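## Task

A lot number is printed on the shelf edge under each foam block. Move every foam block whose lot number shows up at least twice in the storeroom onto the desk, with nothing sticking out and drooping over the desk's edge. All other foam blocks stay on their own shelves. The desk must stay roughly where it is. The robot must not tip over or finish leaning, or the task fails.

## Robot and tools

Robot: TidyBot++, a wheeled base 0.54 m long, 0.50 m wide and 0.38 m tall, carrying a single seven-joint arm with a two-finger gripper. The shoulder sits 0.12 m ahead of the base centre, 0.68 m up. Cameras: base_camera on the base and wrist_camera, which looks along the hand. The arm starts folded, hand down, wrist poking up to 0.08 m beyond the base front. A downward-pointing hand reaches at most about 0.94 m high, and only near the base. Loose objects may occasionally be nudged by an outside disturbance.

Frames: the base frame has its origin on the floor below the base centre, x ahead, y to the left, z up, in metres. The odometry frame is the base frame as it stood when the scene began; base_odometry reports x, y and heading (rad, left positive, -3.142 to 3.142) from wheel turns only, so slip looks like travel and drift builds up. base_tilt gives lean in degrees, forward and right positive.

move: the robot action. Arguments:
- base: one object with any of translate_m (forward +), strafe_m (left +), both metres in -2 to 2, and rotate_rad (counter-clockwise seen from above +, -6.3 to 6.3). These are offsets relative to where the base is and how it faces when the command begins, not places in odometry. Speed up to 0.5 m/s and 1.57 rad/s; a base move times out after 14 s.
- joints: absolute angle targets by name, radians: joint_1_rad (free rotation, positive turns the arm clockwise from above, opposite to heading), joint_2_rad shoulder -2.249 to 2.249 (0 upright, positive leans forward), joint_3_rad free, joint_4_rad elbow -2.579 to 2.579, joint_5_rad free, joint_6_rad wrist -2.099 to 2.099, joint_7_rad free (hand down: positive is counter-clockwise from above; at 1.57 fingers open left/right). Free joints go the short way; for big turns send steps below half a turn. gripper_pos is absolute, 0 open (pad gap about 85 mm) to 1 closed; gap roughly 85 x (1 - gripper_pos) mm.
- target: one flat list of seven numbers [x, y, z, qw, qx, qy, qz], an absolute hand pose in the base frame (metres, unit quaternion), same convention as the hand_pose line: the point between the finger pads, hand z along the fingers, closing along hand y. With target, joints may only contain gripper_pos.
- speeds: per-action caps, translate_m/strafe_m 0.05 to 0.5, rotate_rad 0.1 to 1.57; when translating and strafing together give one of the two.
- min_time_s: 0.1 to 8, shortest duration for each arm motion.
- cameras: list of base_camera, wrist_camera or all; blocking: true (default, waits for rest) or false (returns in about 0.5 s while motion continues).
No action means a state and image report. Unknown keys make a call invalid; out-of-range values are refused, and a refusal or an unrequested stop cancels the remaining robot calls of that reply.

wait(seconds 0 to 10, cameras): lets time pass, returns early once running moves have settled. stop(cameras): brakes all your motions. zoom_image(camera, region [x0, y0, x1, y1] pixels, at most 504 square): enlarges part of the latest image, useful for reading lot numbers. read_manual: licence texts only. finished_scene(scene): ends the scene; call nothing after it in that reply.

Result lines: base_status, joint_status, hand_status give done, moving, off_target (rested short, may keep pushing), not_followed (a check withheld targets, e.g. self-collision, with a cause), contact_stop or time_out (unrequested stop; target dropped). pose unreachable means a hand target was withheld. hand_pose is the measured hand pose; hand_target where the hand would be with all joints on target. To hold still after a target, resend hand_target, not hand_pose. To fix position error, add (wanted minus hand_pose) to the last target's x, y, z. motor_effort is percent of max torque, bracketed peak during last action. on_its_own lists unrequested robot behaviour. Motor temperatures list one value per arm joint; MOTOR HOT appears at 60 °C, and at 75 °C an over-temperature stop lets the arm sag (joint_status: limit_stop_at_motor_heat); resend targets when it clears. ARM HIT flags a hard hit against the base or itself. torque_fault freezes the arm for 10 s.

Gripper: closing to 1 squeezes about 100 to 150 N per finger; done at 1 means it grabbed nothing, off_target means something stopped the fingers. Closed tips reach about 20 mm past the hand point.

Cautions: the arm follows a curving path, may overshoot, never avoids obstacles and keeps pushing when blocked. Holding a load makes it sag; correct using the readings and never command a joint to its current reading while loaded. Low, forward, close poses often fail or hit the base. Do not drive or turn while the arm is snagged above roughly 0.6 m, and avoid sideways swings with the arm stretched out or long reaches over nearby furniture: the robot can tip. Back away to right a small lean. Avoid drops, releasing moving objects, slams, hard shoves into furniture, and heavy gripper strain, including squeezing hard on an object still resting on something. Keep the desk in place and make sure sponges or blocks sit fully on it before finishing.

Each tool is called after ">>>" by a JSON object that holds its "api" and its "payload".

## Session

>>> {"api": "move", "payload": {"joints": {"joint_6_rad": 0.55}, "cameras": ["all"]}}

Scene clock: 2.07 s.
Motor temperatures (°C): [38 35 31 37 40 37 42]
move: done
base_odometry: x=+0.000 y=+0.000 heading=+0.000
base_tilt: forward=-0.4 right=+0.6
base_status: not commanded
joint_positions: joint_1_rad=-0.038 joint_2_rad=-0.374 joint_3_rad=+3.113 joint_4_rad=-2.523 joint_5_rad=-0.004 joint_6_rad=+0.485 joint_7_rad=+1.592 gripper_pos=+0.000
joint_status: all done
motor_effort: joint_1_rad=+0(1) joint_2_rad=-5(6) joint_3_rad=+1(1) joint_4_rad=+16(18) joint_5_rad=+1(1) joint_6_rad=+9(10) joint_7_rad=+0(1)
hand_pose: x=+0.5372 y=+0.0300 z=+0.8726 quat_wxyz=(-0.012, +0.739, +0.033, +0.673) (m; base frame)
hand_target: x=+0.5381 y=+0.0302 z=+0.8916 quat_wxyz=(-0.012, +0.717, +0.032, +0.696) (m; base frame)
hand_status: not commanded
pictures: base_camera, wrist_camera
Images, in order (width x height): base_camera 644x364, wrist_camera 644x476.

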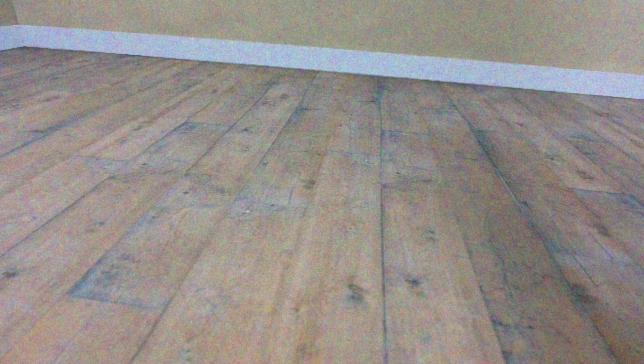

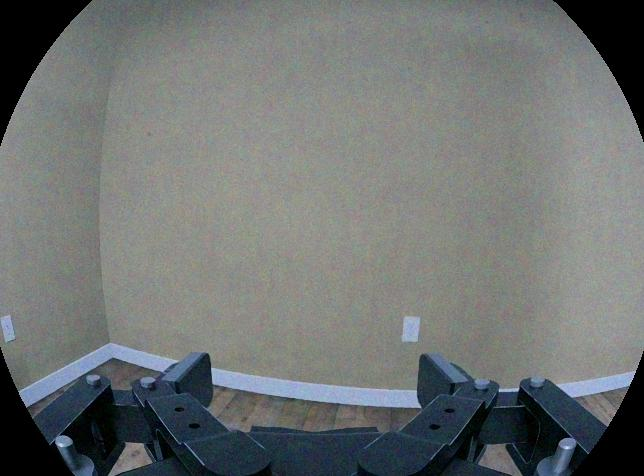

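>>> {"api": "move", "payload": {"base": {"rotate_rad": -1.2}, "cameras": ["all"]}}

Scene clock: 4.43 s.
move: done
base_odometry: x=+0.000 y=+0.000 heading=-1.199
base_tilt: forward=-0.3 right=+0.6
base_status: done
joint_positions: joint_1_rad=-0.038 joint_2_rad=-0.374 joint_3_rad=+3.113 joint_4_rad=-2.523 joint_5_rad=-0.004 joint_6_rad=+0.486 joint_7_rad=+1.592 gripper_pos=+0.000
joint_status: not commanded
motor_effort: joint_1_rad=-1(2) joint_2_rad=-5(6) joint_3_rad=+1(2) joint_4_rad=+17(18) joint_5_rad=+1(1) joint_6_rad=+9(10) joint_7_rad=+0(1)
hand_pose: x=+0.5372 y=+0.0297 z=+0.8729 quat_wxyz=(-0.011, +0.738, +0.033, +0.674) (m; base frame)
hand_target: x=+0.5381 y=+0.0302 z=+0.8916 quat_wxyz=(-0.012, +0.717, +0.032, +0.696) (m; base frame)
hand_status: not commanded
pictures: base_camera, wrist_camera
Images, in order (width x height): base_camera 644x364, wrist_camera 644x476.

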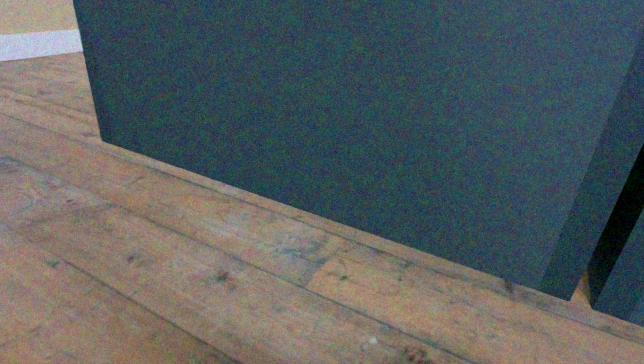

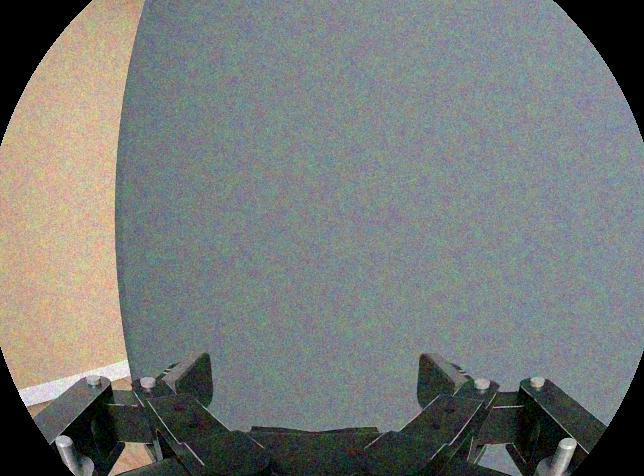

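>>> {"api": "move", "payload": {"joints": {"joint_2_rad": -0.9, "joint_4_rad": -2.5, "joint_6_rad": 0.1}}}

>>> {"api": "move", "payload": {"base": {"rotate_rad": -1.1}, "cameras": ["all"]}}

Scene clock: 7.00 s.
move: done
base_odometry: x=+0.000 y=+0.000 heading=-1.199
base_tilt: forward=-0.4 right=+0.6
base_status: not commanded
joint_positions: joint_1_rad=-0.038 joint_2_rad=-0.881 joint_3_rad=+3.113 joint_4_rad=-2.522 joint_5_rad=-0.004 joint_6_rad=+0.160 joint_7_rad=+1.592 gripper_pos=+0.000
joint_status: all done
motor_effort: joint_1_rad=-1(1) joint_2_rad=+6(7) joint_3_rad=+1(1) joint_4_rad=+20(20) joint_5_rad=+1(1) joint_6_rad=+9(10) joint_7_rad=+0(1)
hand_pose: x=+0.4170 y=+0.0238 z=+0.9548 quat_wxyz=(-0.007, +0.674, +0.032, +0.738) (m; base frame)
hand_target: x=+0.4131 y=+0.0240 z=+0.9558 quat_wxyz=(-0.007, +0.681, +0.033, +0.732) (m; base frame)
hand_status: not commanded
pictures: none

Scene clock: 8.97 s.
move: done
base_odometry: x=+0.000 y=+0.000 heading=-2.298
base_tilt: forward=-0.4 right=+0.6
base_status: done
joint_positions: joint_1_rad=-0.038 joint_2_rad=-0.881 joint_3_rad=+3.113 joint_4_rad=-2.522 joint_5_rad=-0.004 joint_6_rad=+0.157 joint_7_rad=+1.592 gripper_pos=+0.000
joint_status: not commanded
motor_effort: joint_1_rad=+0(1) joint_2_rad=+6(6) joint_3_rad=+1(2) joint_4_rad=+21(21) joint_5_rad=+0(1) joint_6_rad=+9(10) joint_7_rad=+0(1)
hand_pose: x=+0.4171 y=+0.0238 z=+0.9539 quat_wxyz=(-0.007, +0.675, +0.032, +0.737) (m; base frame)
hand_target: x=+0.4131 y=+0.0240 z=+0.9558 quat_wxyz=(-0.007, +0.681, +0.033, +0.732) (m; base frame)
hand_status: not commanded
pictures: base_camera, wrist_camera
Images, in order (width x height): base_camera 644x364, wrist_camera 644x476.

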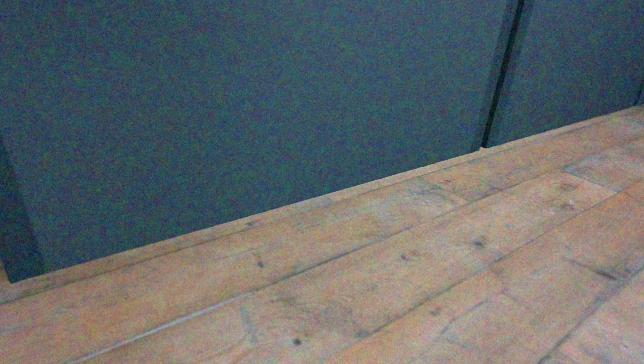

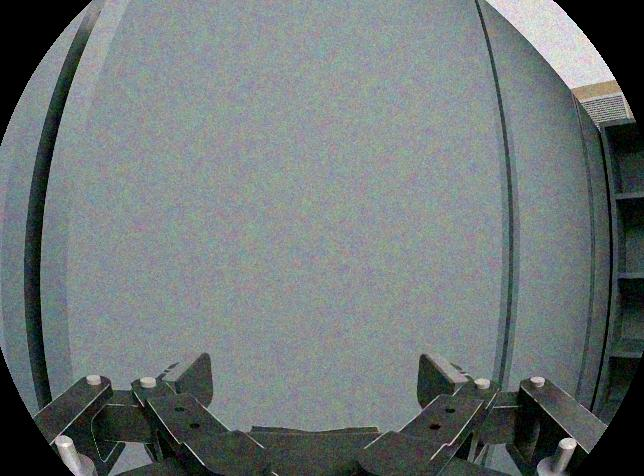

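>>> {"api": "move", "payload": {"base": {"rotate_rad": -1.1}, "cameras": ["all"]}}

>>> {"api": "move", "payload": {"base": {"rotate_rad": -1.2}, "cameras": ["all"]}}

Scene clock: 11.03 s.
move: done
base_odometry: x=+0.000 y=+0.000 heading=+2.886
base_tilt: forward=-0.3 right=+0.6
base_status: done
joint_positions: joint_1_rad=-0.038 joint_2_rad=-0.881 joint_3_rad=+3.113 joint_4_rad=-2.522 joint_5_rad=-0.004 joint_6_rad=+0.157 joint_7_rad=+1.592 gripper_pos=+0.000
joint_status: not commanded
motor_effort: joint_1_rad=+0(1) joint_2_rad=+6(6) joint_3_rad=+1(2) joint_4_rad=+19(20) joint_5_rad=+1(1) joint_6_rad=+9(10) joint_7_rad=+0(1)
hand_pose: x=+0.4171 y=+0.0238 z=+0.9538 quat_wxyz=(-0.007, +0.675, +0.032, +0.737) (m; base frame)
hand_target: x=+0.4131 y=+0.0240 z=+0.9558 quat_wxyz=(-0.007, +0.681, +0.033, +0.732) (m; base frame)
hand_status: not commanded
pictures: base_camera, wrist_camera
Images, in order (width x height): base_camera 644x364, wrist_camera 644x476.

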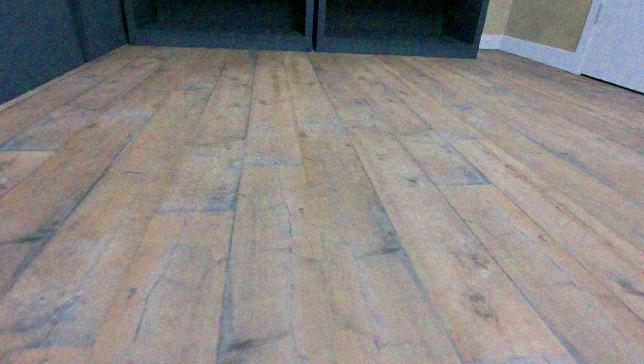

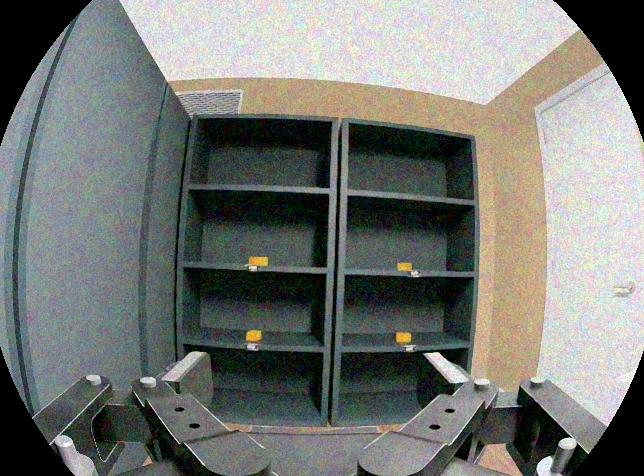

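Scene clock: 13.07 s.
move: done
base_odometry: x=+0.000 y=+0.000 heading=+1.687
base_tilt: forward=-0.4 right=+0.6
base_status: done
joint_positions: joint_1_rad=-0.038 joint_2_rad=-0.881 joint_3_rad=+3.113 joint_4_rad=-2.522 joint_5_rad=-0.004 joint_6_rad=+0.157 joint_7_rad=+1.592 gripper_pos=+0.000
joint_status: not commanded
motor_effort: joint_1_rad=+0(1) joint_2_rad=+6(6) joint_3_rad=+1(2) joint_4_rad=+20(20) joint_5_rad=+1(1) joint_6_rad=+9(10) joint_7_rad=+0(1)
hand_pose: x=+0.4171 y=+0.0238 z=+0.9538 quat_wxyz=(-0.007, +0.675, +0.032, +0.737) (m; base frame)
hand_target: x=+0.4131 y=+0.0240 z=+0.9558 quat_wxyz=(-0.007, +0.681, +0.033, +0.732) (m; base frame)
hand_status: not commanded
pictures: base_camera, wrist_camera
Images, in order (width x height): base_camera 644x364, wrist_camera 644x476.

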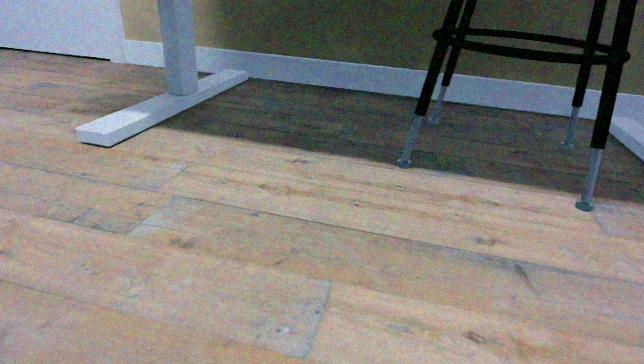

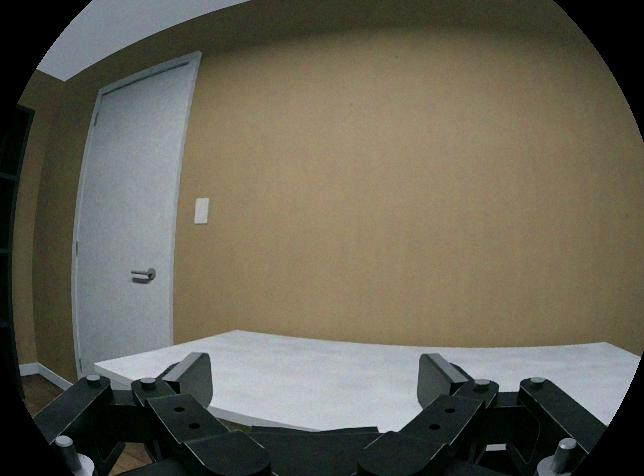

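>>> {"api": "move", "payload": {"base": {"rotate_rad": 1.31}}}

>>> {"api": "move", "payload": {"base": {"translate_m": 1.0, "strafe_m": -0.25}, "cameras": ["all"]}}

>>> {"api": "zoom_image", "payload": {"camera": "wrist_camera", "region": [100, 200, 300, 400]}}

>>> {"api": "zoom_image", "payload": {"camera": "wrist_camera", "region": [300, 200, 500, 400]}}

Scene clock: 16.23 s.
move: done
base_odometry: x=+0.000 y=+0.000 heading=+2.996
base_tilt: forward=-0.4 right=+0.6
base_status: done
joint_positions: joint_1_rad=-0.038 joint_2_rad=-0.881 joint_3_rad=+3.113 joint_4_rad=-2.522 joint_5_rad=-0.004 joint_6_rad=+0.157 joint_7_rad=+1.592 gripper_pos=+0.000
joint_status: not commanded
motor_effort: joint_1_rad=+0(1) joint_2_rad=+6(6) joint_3_rad=+1(2) joint_4_rad=+20(20) joint_5_rad=+1(1) joint_6_rad=+9(10) joint_7_rad=+0(1)
hand_pose: x=+0.4171 y=+0.0238 z=+0.9537 quat_wxyz=(-0.007, +0.675, +0.032, +0.737) (m; base frame)
hand_target: x=+0.4131 y=+0.0240 z=+0.9558 quat_wxyz=(-0.007, +0.681, +0.033, +0.732) (m; base frame)
hand_status: not commanded
pictures: none

Scene clock: 19.53 s.
move: done
base_odometry: x=-0.953 y=+0.392 heading=+2.997
base_tilt: forward=-0.3 right=+0.6
base_status: done
joint_positions: joint_1_rad=-0.038 joint_2_rad=-0.885 joint_3_rad=+3.113 joint_4_rad=-2.522 joint_5_rad=-0.004 joint_6_rad=+0.154 joint_7_rad=+1.592 gripper_pos=+0.000
joint_status: not commanded
motor_effort: joint_1_rad=+0(1) joint_2_rad=+6(9) joint_3_rad=+1(2) joint_4_rad=+19(20) joint_5_rad=+1(1) joint_6_rad=+9(10) joint_7_rad=+0(1)
hand_pose: x=+0.4160 y=+0.0238 z=+0.9543 quat_wxyz=(-0.007, +0.675, +0.032, +0.737) (m; base frame)
hand_target: x=+0.4131 y=+0.0240 z=+0.9558 quat_wxyz=(-0.007, +0.681, +0.033, +0.732) (m; base frame)
hand_status: not commanded
pictures: base_camera, wrist_camera
Images, in order (width x height): base_camera 644x364, wrist_camera 644x476.

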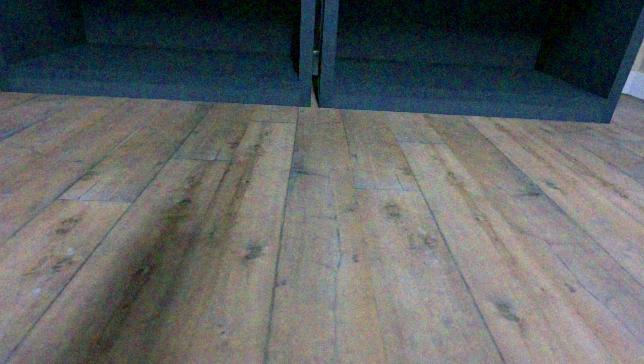

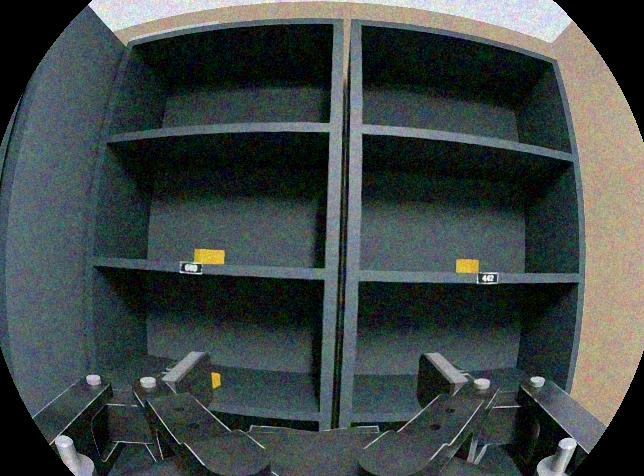

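Scaled by 2.520.

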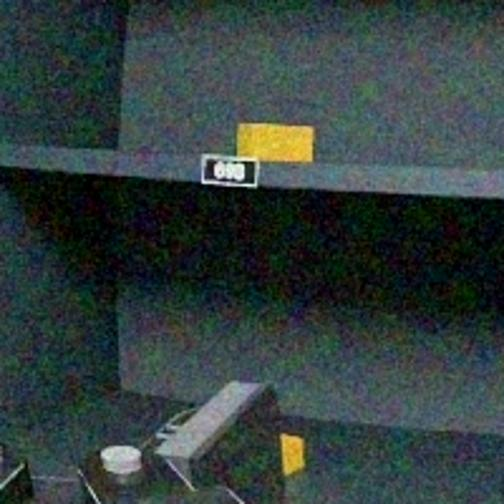

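Scaled by 2.520.

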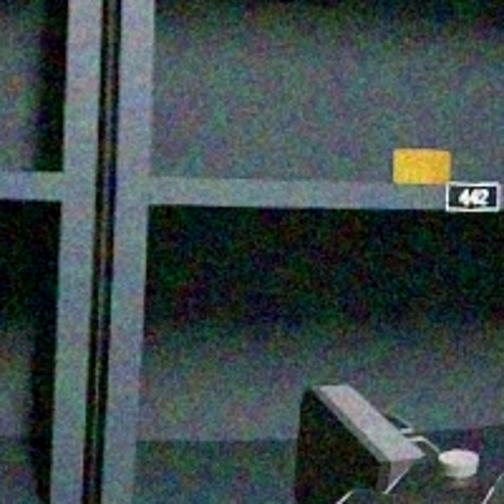

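>>> {"api": "move", "payload": {"base": {"translate_m": 0.35, "strafe_m": 0.3}, "joints": {"joint_6_rad": -0.3}, "cameras": ["all"]}}

>>> {"api": "zoom_image", "payload": {"camera": "wrist_camera", "region": [150, 100, 350, 300]}}

Scene clock: 22.10 s.
move: done
base_odometry: x=-1.343 y=+0.146 heading=+2.996
base_tilt: forward=-0.4 right=+0.6
base_status: done
joint_positions: joint_1_rad=-0.038 joint_2_rad=-0.889 joint_3_rad=+3.113 joint_4_rad=-2.516 joint_5_rad=-0.004 joint_6_rad=-0.247 joint_7_rad=+1.592 gripper_pos=+0.000
joint_status: all done
motor_effort: joint_1_rad=+0(1) joint_2_rad=+7(8) joint_3_rad=+1(2) joint_4_rad=+19(22) joint_5_rad=+1(1) joint_6_rad=+9(11) joint_7_rad=+0(1)
hand_pose: x=+0.4023 y=+0.0209 z=+0.8359 quat_wxyz=(-0.003, +0.805, +0.036, +0.592) (m; base frame)
hand_target: x=+0.3973 y=+0.0208 z=+0.8331 quat_wxyz=(-0.003, +0.813, +0.037, +0.582) (m; base frame)
hand_status: not commanded
pictures: base_camera, wrist_camera
Images, in order (width x height): base_camera 644x364, wrist_camera 644x476.

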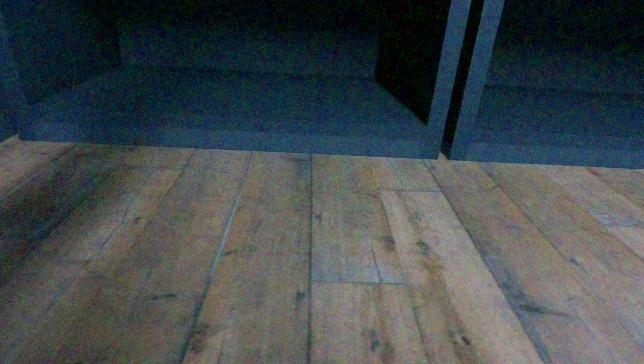

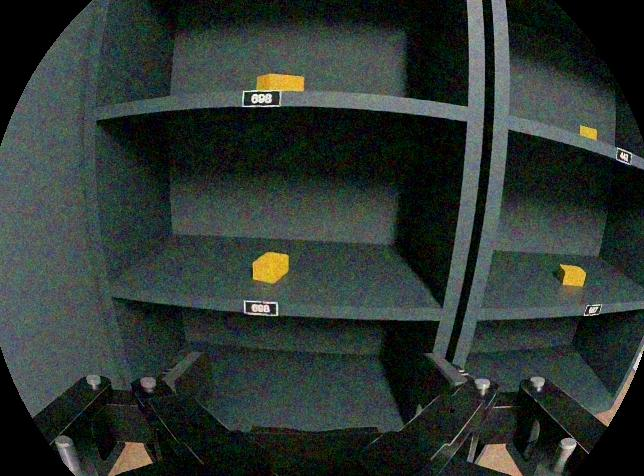

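Scaled by 2.520.

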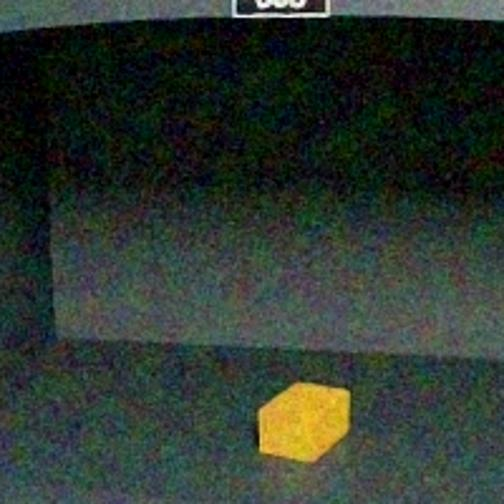

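>>> {"api": "zoom_image", "payload": {"camera": "wrist_camera", "region": [220, 70, 320, 130]}}

>>> {"api": "zoom_image", "payload": {"camera": "wrist_camera", "region": [220, 270, 320, 330]}}

>>> {"api": "zoom_image", "payload": {"camera": "wrist_camera", "region": [544, 250, 644, 330]}}

>>> {"api": "zoom_image", "payload": {"camera": "wrist_camera", "region": [564, 110, 644, 180]}}

Scaled by 5.040.

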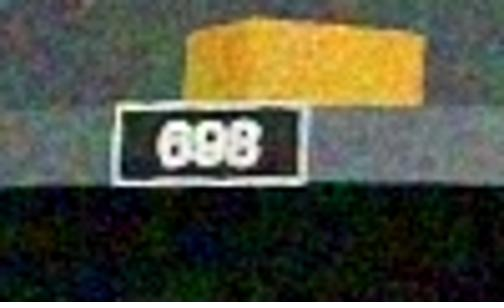

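Scaled by 5.040.

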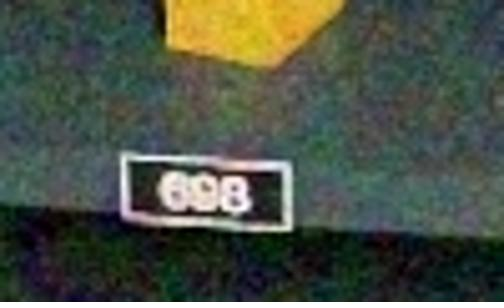

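Scaled by 5.040.

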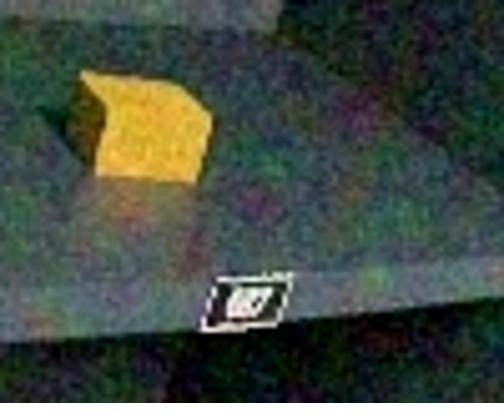

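Scaled by 6.300.

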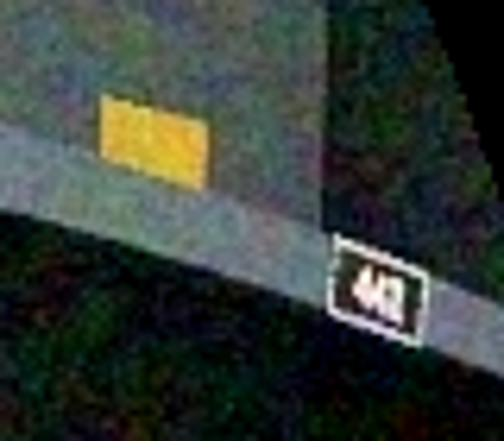

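>>> {"api": "move", "payload": {"base": {"strafe_m": -0.75}, "cameras": ["all"]}}

>>> {"api": "zoom_image", "payload": {"camera": "wrist_camera", "region": [250, 50, 450, 150]}}

>>> {"api": "zoom_image", "payload": {"camera": "wrist_camera", "region": [250, 250, 450, 350]}}

Scene clock: 25.40 s.
move: done
base_odometry: x=-1.235 y=+0.888 heading=+2.997
base_tilt: forward=-0.4 right=+0.6
base_status: done
joint_positions: joint_1_rad=-0.038 joint_2_rad=-0.889 joint_3_rad=+3.113 joint_4_rad=-2.516 joint_5_rad=-0.004 joint_6_rad=-0.247 joint_7_rad=+1.592 gripper_pos=+0.000
joint_status: not commanded
motor_effort: joint_1_rad=-1(2) joint_2_rad=+6(7) joint_3_rad=+1(2) joint_4_rad=+19(20) joint_5_rad=+1(1) joint_6_rad=+8(10) joint_7_rad=-1(1)
hand_pose: x=+0.4022 y=+0.0209 z=+0.8358 quat_wxyz=(-0.003, +0.805, +0.036, +0.592) (m; base frame)
hand_target: x=+0.3973 y=+0.0208 z=+0.8331 quat_wxyz=(-0.003, +0.813, +0.037, +0.582) (m; base frame)
hand_status: not commanded
pictures: base_camera, wrist_camera
Images, in order (width x height): base_camera 644x364, wrist_camera 644x476.

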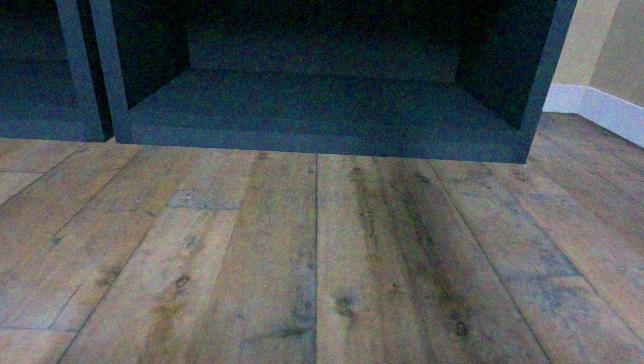

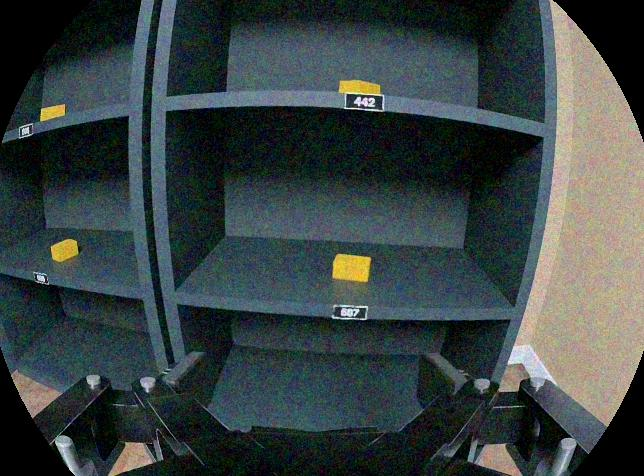

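Scaled by 2.520.

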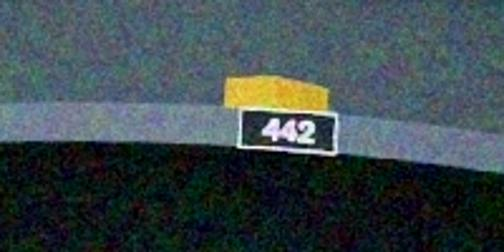

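Scaled by 2.520.

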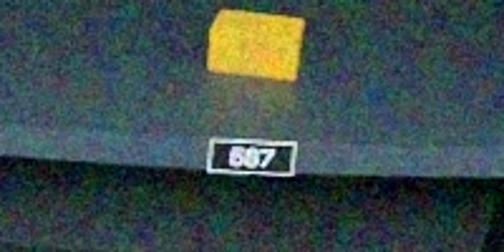

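>>> {"api": "zoom_image", "payload": {"camera": "wrist_camera", "region": [320, 295, 380, 330]}}

>>> {"api": "move", "payload": {"base": {"translate_m": 0.15}, "cameras": ["all"]}}

>>> {"api": "zoom_image", "payload": {"camera": "wrist_camera", "region": [310, 290, 410, 350]}}

Scaled by 8.400.

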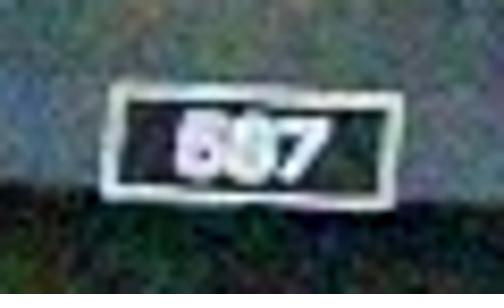

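Scene clock: 27.07 s.
move: done
base_odometry: x=-1.383 y=+0.910 heading=+2.997
base_tilt: forward=-0.3 right=+0.6
base_status: done
joint_positions: joint_1_rad=-0.038 joint_2_rad=-0.890 joint_3_rad=+3.113 joint_4_rad=-2.516 joint_5_rad=-0.004 joint_6_rad=-0.248 joint_7_rad=+1.592 gripper_pos=+0.000
joint_status: not commanded
motor_effort: joint_1_rad=+0(1) joint_2_rad=+5(8) joint_3_rad=+1(1) joint_4_rad=+19(20) joint_5_rad=+1(1) joint_6_rad=+8(10) joint_7_rad=+0(1)
hand_pose: x=+0.4020 y=+0.0209 z=+0.8359 quat_wxyz=(-0.003, +0.805, +0.036, +0.592) (m; base frame)
hand_target: x=+0.3973 y=+0.0208 z=+0.8331 quat_wxyz=(-0.003, +0.813, +0.037, +0.582) (m; base frame)
hand_status: not commanded
pictures: base_camera, wrist_camera
Images, in order (width x height): base_camera 644x364, wrist_camera 644x476.

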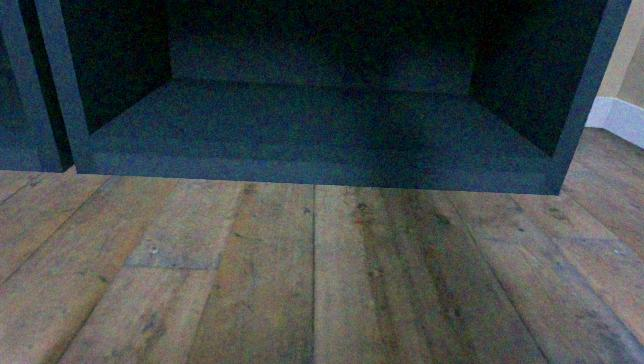

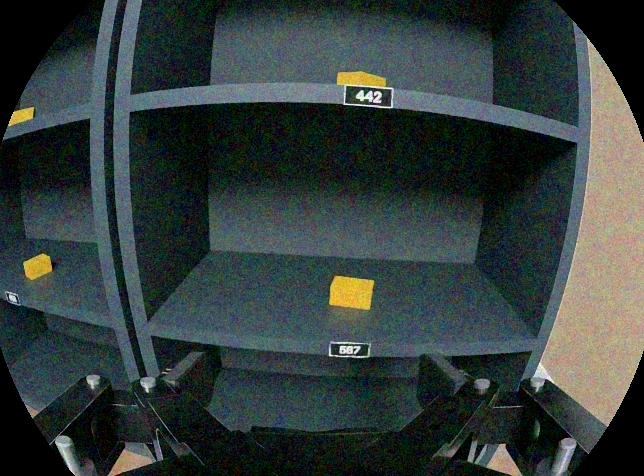

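Scaled by 5.040.

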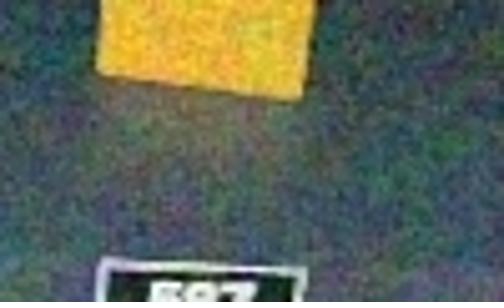

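>>> {"api": "zoom_image", "payload": {"camera": "wrist_camera", "region": [320, 335, 380, 365]}}

>>> {"api": "zoom_image", "payload": {"camera": "wrist_camera", "region": [322, 330, 382, 370]}}

Scaled by 8.400.

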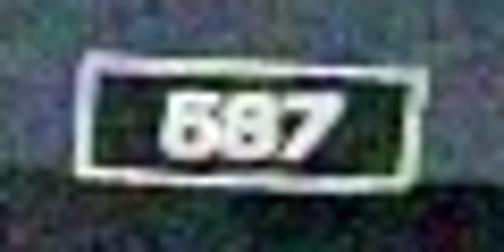

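Scaled by 8.400.

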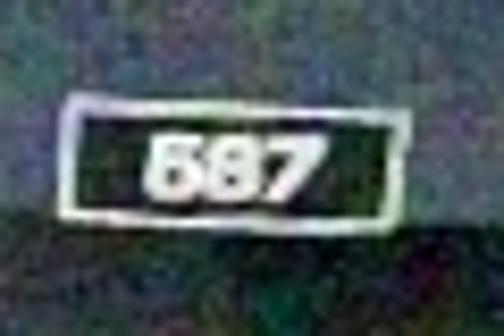

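>>> {"api": "move", "payload": {"base": {"translate_m": 0.2}, "joints": {"joint_6_rad": -0.65}, "cameras": ["all"]}}

>>> {"api": "zoom_image", "payload": {"camera": "wrist_camera", "region": [290, 250, 390, 350]}}

Scene clock: 29.90 s.
move: done
base_odometry: x=-1.582 y=+0.939 heading=+2.997
base_tilt: forward=-0.3 right=+0.6
base_status: done
joint_positions: joint_1_rad=-0.038 joint_2_rad=-0.891 joint_3_rad=+3.113 joint_4_rad=-2.514 joint_5_rad=-0.004 joint_6_rad=-0.598 joint_7_rad=+1.592 gripper_pos=+0.000
joint_status: all done
motor_effort: joint_1_rad=+0(1) joint_2_rad=+7(8) joint_3_rad=+1(2) joint_4_rad=+18(21) joint_5_rad=+1(1) joint_6_rad=+8(10) joint_7_rad=+0(1)
hand_pose: x=+0.3527 y=+0.0165 z=+0.7412 quat_wxyz=(+0.000, +0.895, +0.038, +0.444) (m; base frame)
hand_target: x=+0.3451 y=+0.0162 z=+0.7383 quat_wxyz=(+0.001, +0.901, +0.039, +0.431) (m; base frame)
hand_status: not commanded
pictures: base_camera, wrist_camera
Images, in order (width x height): base_camera 644x364, wrist_camera 644x476.

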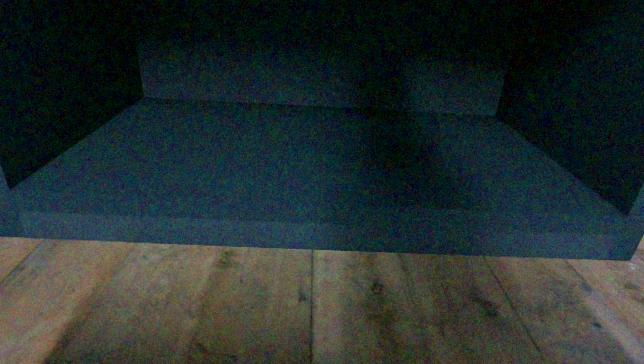

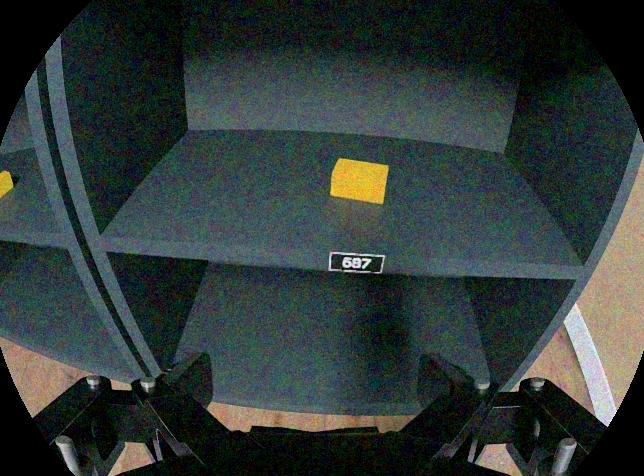

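Scaled by 5.040.

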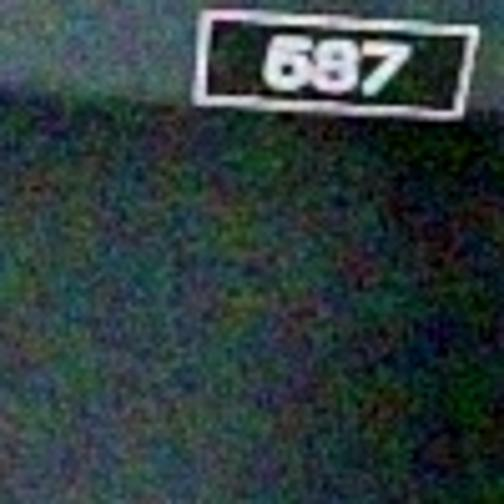

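>>> {"api": "zoom_image", "payload": {"camera": "wrist_camera", "region": [326, 246, 388, 278]}}

>>> {"api": "move", "payload": {"cameras": ["wrist_camera"]}}

>>> {"api": "zoom_image", "payload": {"camera": "wrist_camera", "region": [326, 246, 388, 278]}}

Scaled by 8.129.

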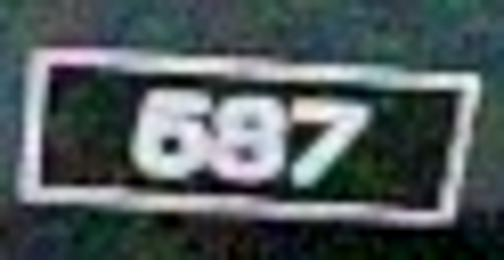

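Scene clock: 30.37 s.
Motor temperatures (°C): [38 35 31 37 40 37 42]
base_odometry: x=-1.582 y=+0.939 heading=+2.997
base_tilt: forward=-0.3 right=+0.6
base_status: done
joint_positions: joint_1_rad=-0.038 joint_2_rad=-0.891 joint_3_rad=+3.113 joint_4_rad=-2.514 joint_5_rad=-0.004 joint_6_rad=-0.598 joint_7_rad=+1.592 gripper_pos=+0.000
joint_status: all done
motor_effort: joint_1_rad=-1(1) joint_2_rad=+7(8) joint_3_rad=+1(2) joint_4_rad=+18(21) joint_5_rad=+1(1) joint_6_rad=+7(10) joint_7_rad=+0(1)
hand_pose: x=+0.3527 y=+0.0165 z=+0.7412 quat_wxyz=(+0.000, +0.895, +0.038, +0.444) (m; base frame)
hand_target: x=+0.3451 y=+0.0162 z=+0.7383 quat_wxyz=(+0.001, +0.901, +0.039, +0.431) (m; base frame)
hand_status: not commanded
pictures: wrist_camera
Images, in order (width x height): wrist_camera 644x476.

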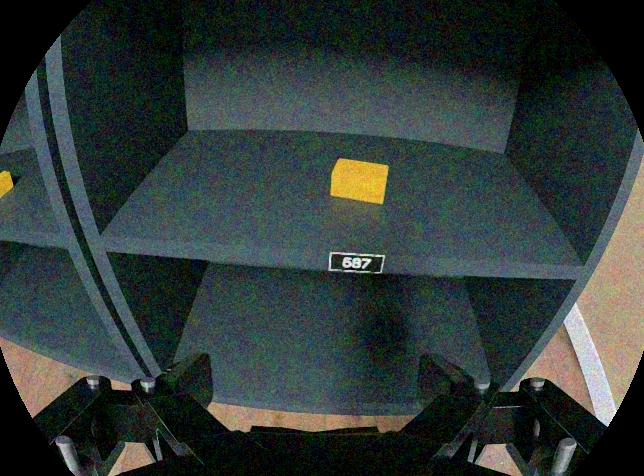

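Scaled by 8.129.

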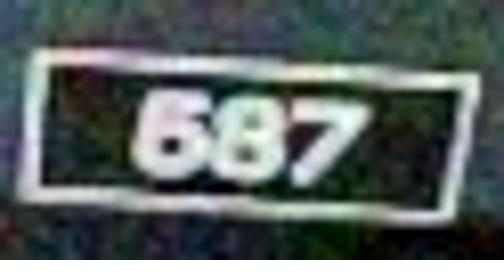

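>>> {"api": "move", "payload": {"base": {"strafe_m": 0.72}, "cameras": ["all"]}}

>>> {"api": "zoom_image", "payload": {"camera": "wrist_camera", "region": [230, 230, 350, 290]}}

Scene clock: 33.40 s.
move: done
base_odometry: x=-1.686 y=+0.226 heading=+2.996
base_tilt: forward=-0.4 right=+0.6
base_status: done
joint_positions: joint_1_rad=-0.038 joint_2_rad=-0.891 joint_3_rad=+3.113 joint_4_rad=-2.514 joint_5_rad=-0.004 joint_6_rad=-0.598 joint_7_rad=+1.592 gripper_pos=+0.000
joint_status: not commanded
motor_effort: joint_1_rad=-1(1) joint_2_rad=+7(7) joint_3_rad=+1(2) joint_4_rad=+18(19) joint_5_rad=+1(1) joint_6_rad=+8(8) joint_7_rad=+0(1)
hand_pose: x=+0.3527 y=+0.0165 z=+0.7412 quat_wxyz=(+0.000, +0.895, +0.038, +0.444) (m; base frame)
hand_target: x=+0.3451 y=+0.0162 z=+0.7383 quat_wxyz=(+0.001, +0.901, +0.039, +0.431) (m; base frame)
hand_status: not commanded
pictures: base_camera, wrist_camera
Images, in order (width x height): base_camera 644x364, wrist_camera 644x476.

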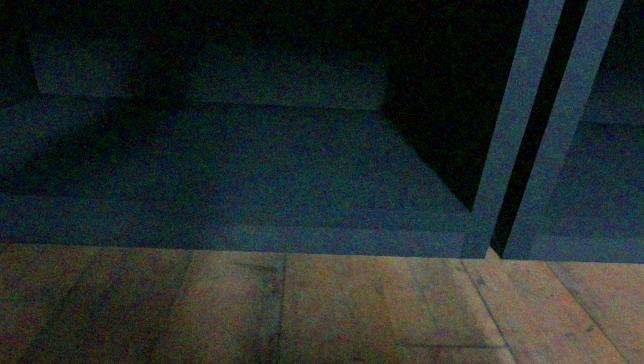

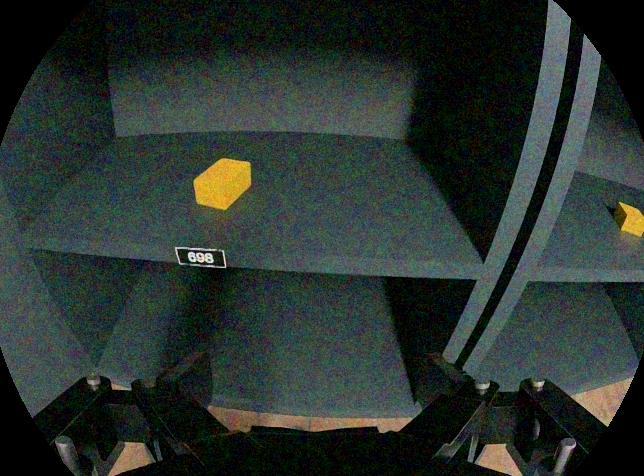

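Scaled by 4.200.

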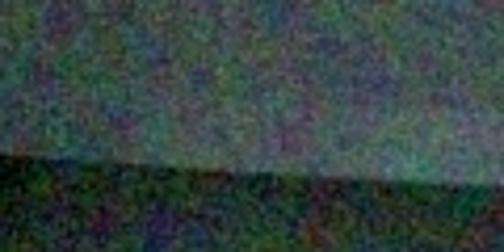

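>>> {"api": "zoom_image", "payload": {"camera": "wrist_camera", "region": [170, 140, 270, 280]}}

Scaled by 3.600.

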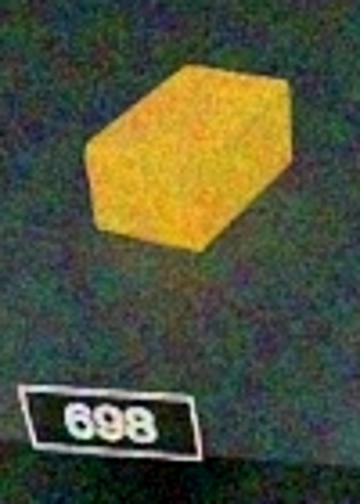

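>>> {"api": "move", "payload": {"target": [0.62, 0.205, 0.74, 0.0495, 0.9067, -0.1112, 0.4037], "min_time_s": 3, "cameras": ["wrist_camera"]}}

Scene clock: 39.40 s.
move: done
base_odometry: x=-1.686 y=+0.226 heading=+2.996
base_tilt: forward=-0.3 right=+0.5
base_status: not commanded
joint_positions: joint_1_rad=+1.478 joint_2_rad=-0.820 joint_3_rad=+1.719 joint_4_rad=-1.803 joint_5_rad=-0.614 joint_6_rad=-0.624 joint_7_rad=+1.470 gripper_pos=+0.000
joint_status: not commanded
motor_effort: joint_1_rad=-1(1) joint_2_rad=+18(19) joint_3_rad=+13(13) joint_4_rad=+13(19) joint_5_rad=+2(2) joint_6_rad=+7(9) joint_7_rad=+0(1)
hand_pose: x=+0.6219 y=+0.1815 z=+0.7518 quat_wxyz=(+0.102, +0.895, -0.078, +0.427) (m; base frame)
hand_target: x=+0.6200 y=+0.2050 z=+0.7400 quat_wxyz=(+0.050, +0.907, -0.111, +0.404) (m; base frame)
hand_status: done (0.026 m and 7.8 deg from the pose sent, 0.327 m and 18.7 deg at the start)
pictures: wrist_camera
Images, in order (width x height): wrist_camera 644x476.

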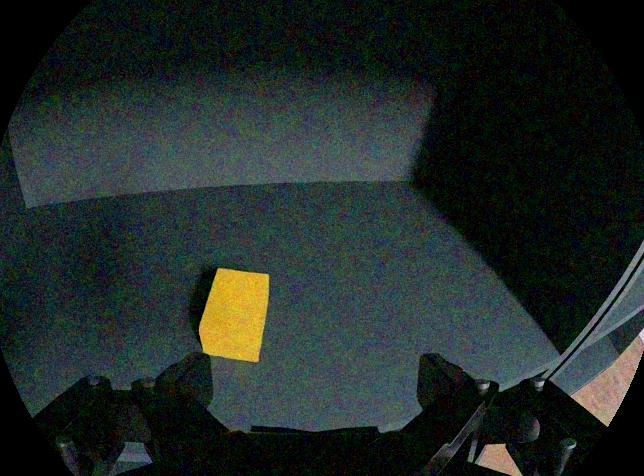

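>>> {"api": "move", "payload": {"base": {"translate_m": -0.3}}}

>>> {"api": "move", "payload": {"joints": {"joint_1_rad": 0.0, "joint_2_rad": -0.85, "joint_3_rad": 3.14, "joint_4_rad": -2.45, "joint_5_rad": 0.0, "joint_6_rad": -0.65, "joint_7_rad": 1.57}, "min_time_s": 3, "cameras": ["wrist_camera"]}}

Scene clock: 42.67 s.
move: done
base_odometry: x=-1.389 y=+0.183 heading=+2.996
base_tilt: forward=-0.3 right=+0.6
base_status: done
joint_positions: joint_1_rad=+1.485 joint_2_rad=-0.817 joint_3_rad=+1.717 joint_4_rad=-1.800 joint_5_rad=-0.618 joint_6_rad=-0.629 joint_7_rad=+1.470 gripper_pos=+0.000
joint_status: not commanded
motor_effort: joint_1_rad=-1(2) joint_2_rad=+18(19) joint_3_rad=+13(13) joint_4_rad=+12(14) joint_5_rad=+2(2) joint_6_rad=+7(8) joint_7_rad=+0(1)
hand_pose: x=+0.6229 y=+0.1799 z=+0.7514 quat_wxyz=(+0.100, +0.896, -0.081, +0.425) (m; base frame)
hand_target: x=+0.6200 y=+0.2050 z=+0.7400 quat_wxyz=(+0.050, +0.907, -0.111, +0.404) (m; base frame)
hand_status: not commanded
pictures: none

Scene clock: 45.97 s.
move: done
base_odometry: x=-1.389 y=+0.183 heading=+2.996
base_tilt: forward=-0.4 right=+0.6
base_status: not commanded
joint_positions: joint_1_rad=+0.019 joint_2_rad=-0.826 joint_3_rad=+3.124 joint_4_rad=-2.408 joint_5_rad=-0.071 joint_6_rad=-0.629 joint_7_rad=+1.526 gripper_pos=+0.000
joint_status: all done
motor_effort: joint_1_rad=+0(2) joint_2_rad=+5(19) joint_3_rad=+1(14) joint_4_rad=+19(20) joint_5_rad=+0(3) joint_6_rad=+8(9) joint_7_rad=+0(1)
hand_pose: x=+0.3737 y=+0.0138 z=+0.7778 quat_wxyz=(-0.034, +0.893, -0.037, +0.448) (m; base frame)
hand_target: x=+0.3593 y=+0.0017 z=+0.7548 quat_wxyz=(+0.000, +0.902, +0.000, +0.431) (m; base frame)
hand_status: not commanded
pictures: wrist_camera
Images, in order (width x height): wrist_camera 644x476.

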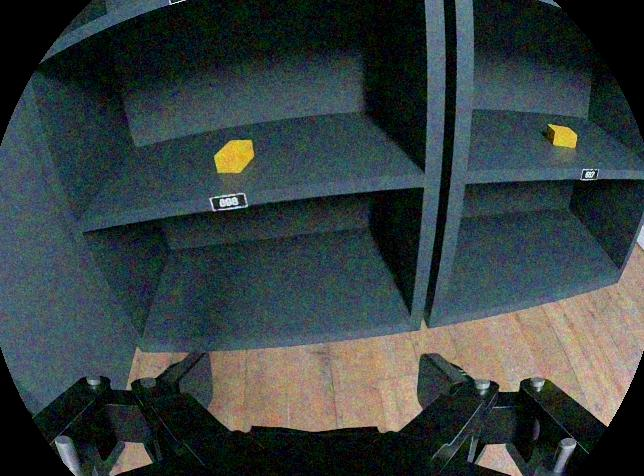

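>>> {"api": "move", "payload": {"joints": {"joint_1_rad": 0.08, "joint_2_rad": 0.062, "joint_3_rad": 3.14, "joint_4_rad": -1.97, "joint_5_rad": 0.04, "joint_6_rad": -0.324, "joint_7_rad": 1.53}, "base": {"strafe_m": 0.25}, "min_time_s": 2.5, "cameras": ["all"]}}

Scene clock: 50.43 s.
move: done
base_odometry: x=-1.425 y=-0.065 heading=+2.997
base_tilt: forward=-0.3 right=+0.6
base_status: done
joint_positions: joint_1_rad=+0.060 joint_2_rad=+0.035 joint_3_rad=+3.128 joint_4_rad=-1.999 joint_5_rad=-0.030 joint_6_rad=-0.387 joint_7_rad=+1.527 gripper_pos=+0.000
joint_status: all done
motor_effort: joint_1_rad=+0(2) joint_2_rad=-17(18) joint_3_rad=+0(2) joint_4_rad=+16(20) joint_5_rad=+1(2) joint_6_rad=+6(9) joint_7_rad=+0(1)
hand_pose: x=+0.6199 y=-0.0185 z=+0.7278 quat_wxyz=(-0.010, +0.934, -0.054, +0.352) (m; base frame)
hand_target: x=+0.6449 y=-0.0440 z=+0.7419 quat_wxyz=(+0.020, +0.923, -0.040, +0.382) (m; base frame)
hand_status: not commanded
pictures: base_camera, wrist_camera
Images, in order (width x height): base_camera 644x364, wrist_camera 644x476.

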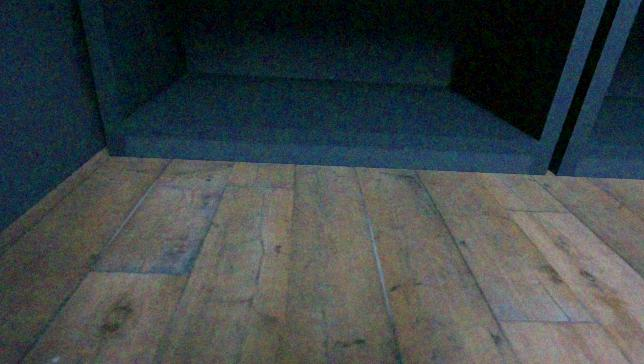

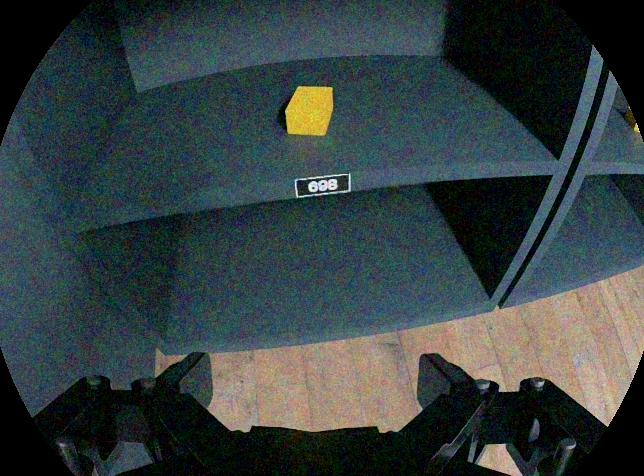

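>>> {"api": "move", "payload": {"joints": {"joint_1_rad": 0.1, "joint_2_rad": 0.089, "joint_3_rad": 3.15, "joint_4_rad": -1.941, "joint_5_rad": 0.08, "joint_6_rad": -0.261, "joint_7_rad": 1.5}, "base": {"translate_m": 0.3}, "min_time_s": 1.5, "cameras": ["all"]}}

Scene clock: 53.00 s.
move: done
base_odometry: x=-1.722 y=-0.021 heading=+2.998
base_tilt: forward=-0.3 right=+0.6
base_status: done
joint_positions: joint_1_rad=+0.080 joint_2_rad=+0.059 joint_3_rad=+3.133 joint_4_rad=-1.966 joint_5_rad=+0.010 joint_6_rad=-0.321 joint_7_rad=+1.527 gripper_pos=+0.000
joint_status: all done
motor_effort: joint_1_rad=-1(2) joint_2_rad=-18(20) joint_3_rad=+0(1) joint_4_rad=+17(18) joint_5_rad=+1(2) joint_6_rad=+6(8) joint_7_rad=+0(1)
hand_pose: x=+0.6471 y=-0.0377 z=+0.7459 quat_wxyz=(+0.008, +0.921, -0.050, +0.387) (m; base frame)
hand_target: x=+0.6686 y=-0.0648 z=+0.7565 quat_wxyz=(+0.033, +0.909, -0.050, +0.412) (m; base frame)
hand_status: not commanded
pictures: base_camera, wrist_camera
Images, in order (width x height): base_camera 644x364, wrist_camera 644x476.

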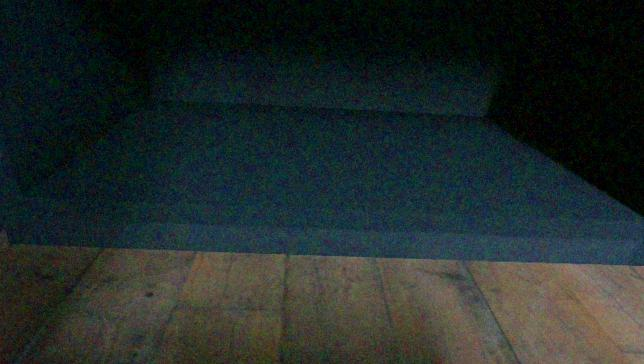

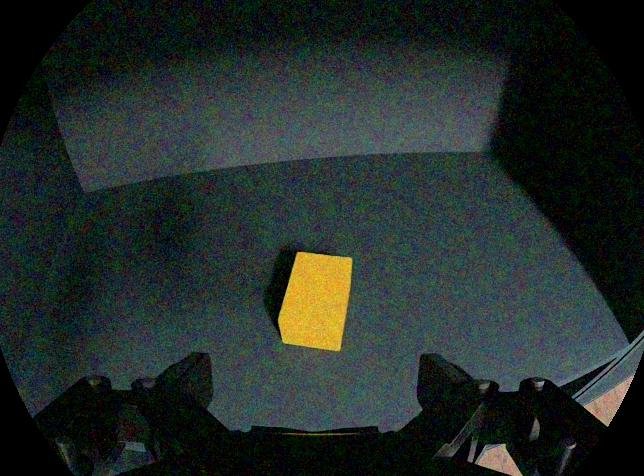

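>>> {"api": "move", "payload": {"joints": {"joint_1_rad": 0.1, "joint_2_rad": 0.43, "joint_3_rad": 3.15, "joint_4_rad": -1.775, "joint_5_rad": 0.08, "joint_6_rad": -0.1, "joint_7_rad": 1.45}, "min_time_s": 2, "cameras": ["wrist_camera"]}}

Scene clock: 56.00 s.
move: done
base_odometry: x=-1.722 y=-0.021 heading=+2.998
base_tilt: forward=-0.3 right=+0.6
base_status: not commanded
joint_positions: joint_1_rad=+0.080 joint_2_rad=+0.391 joint_3_rad=+3.133 joint_4_rad=-1.802 joint_5_rad=+0.010 joint_6_rad=-0.163 joint_7_rad=+1.493 gripper_pos=+0.000
joint_status: all done
motor_effort: joint_1_rad=+0(2) joint_2_rad=-27(29) joint_3_rad=+0(1) joint_4_rad=+16(17) joint_5_rad=+1(2) joint_6_rad=+6(8) joint_7_rad=+0(1)
hand_pose: x=+0.7532 y=-0.0452 z=+0.6678 quat_wxyz=(+0.000, +0.921, -0.065, +0.383) (m; base frame)
hand_target: x=+0.7749 y=-0.0721 z=+0.6695 quat_wxyz=(+0.019, +0.911, -0.069, +0.406) (m; base frame)
hand_status: not commanded
pictures: wrist_camera
Images, in order (width x height): wrist_camera 644x476.

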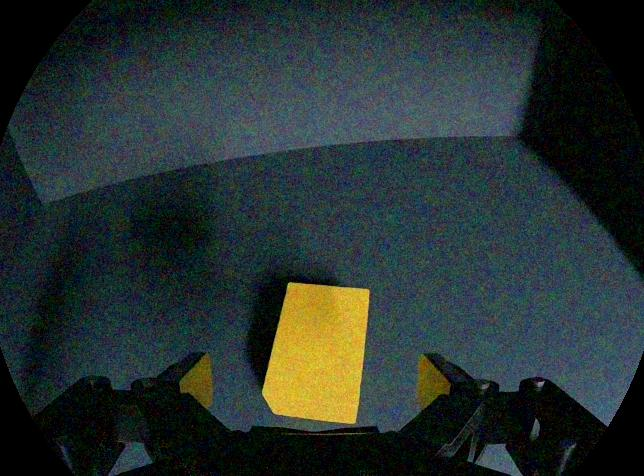

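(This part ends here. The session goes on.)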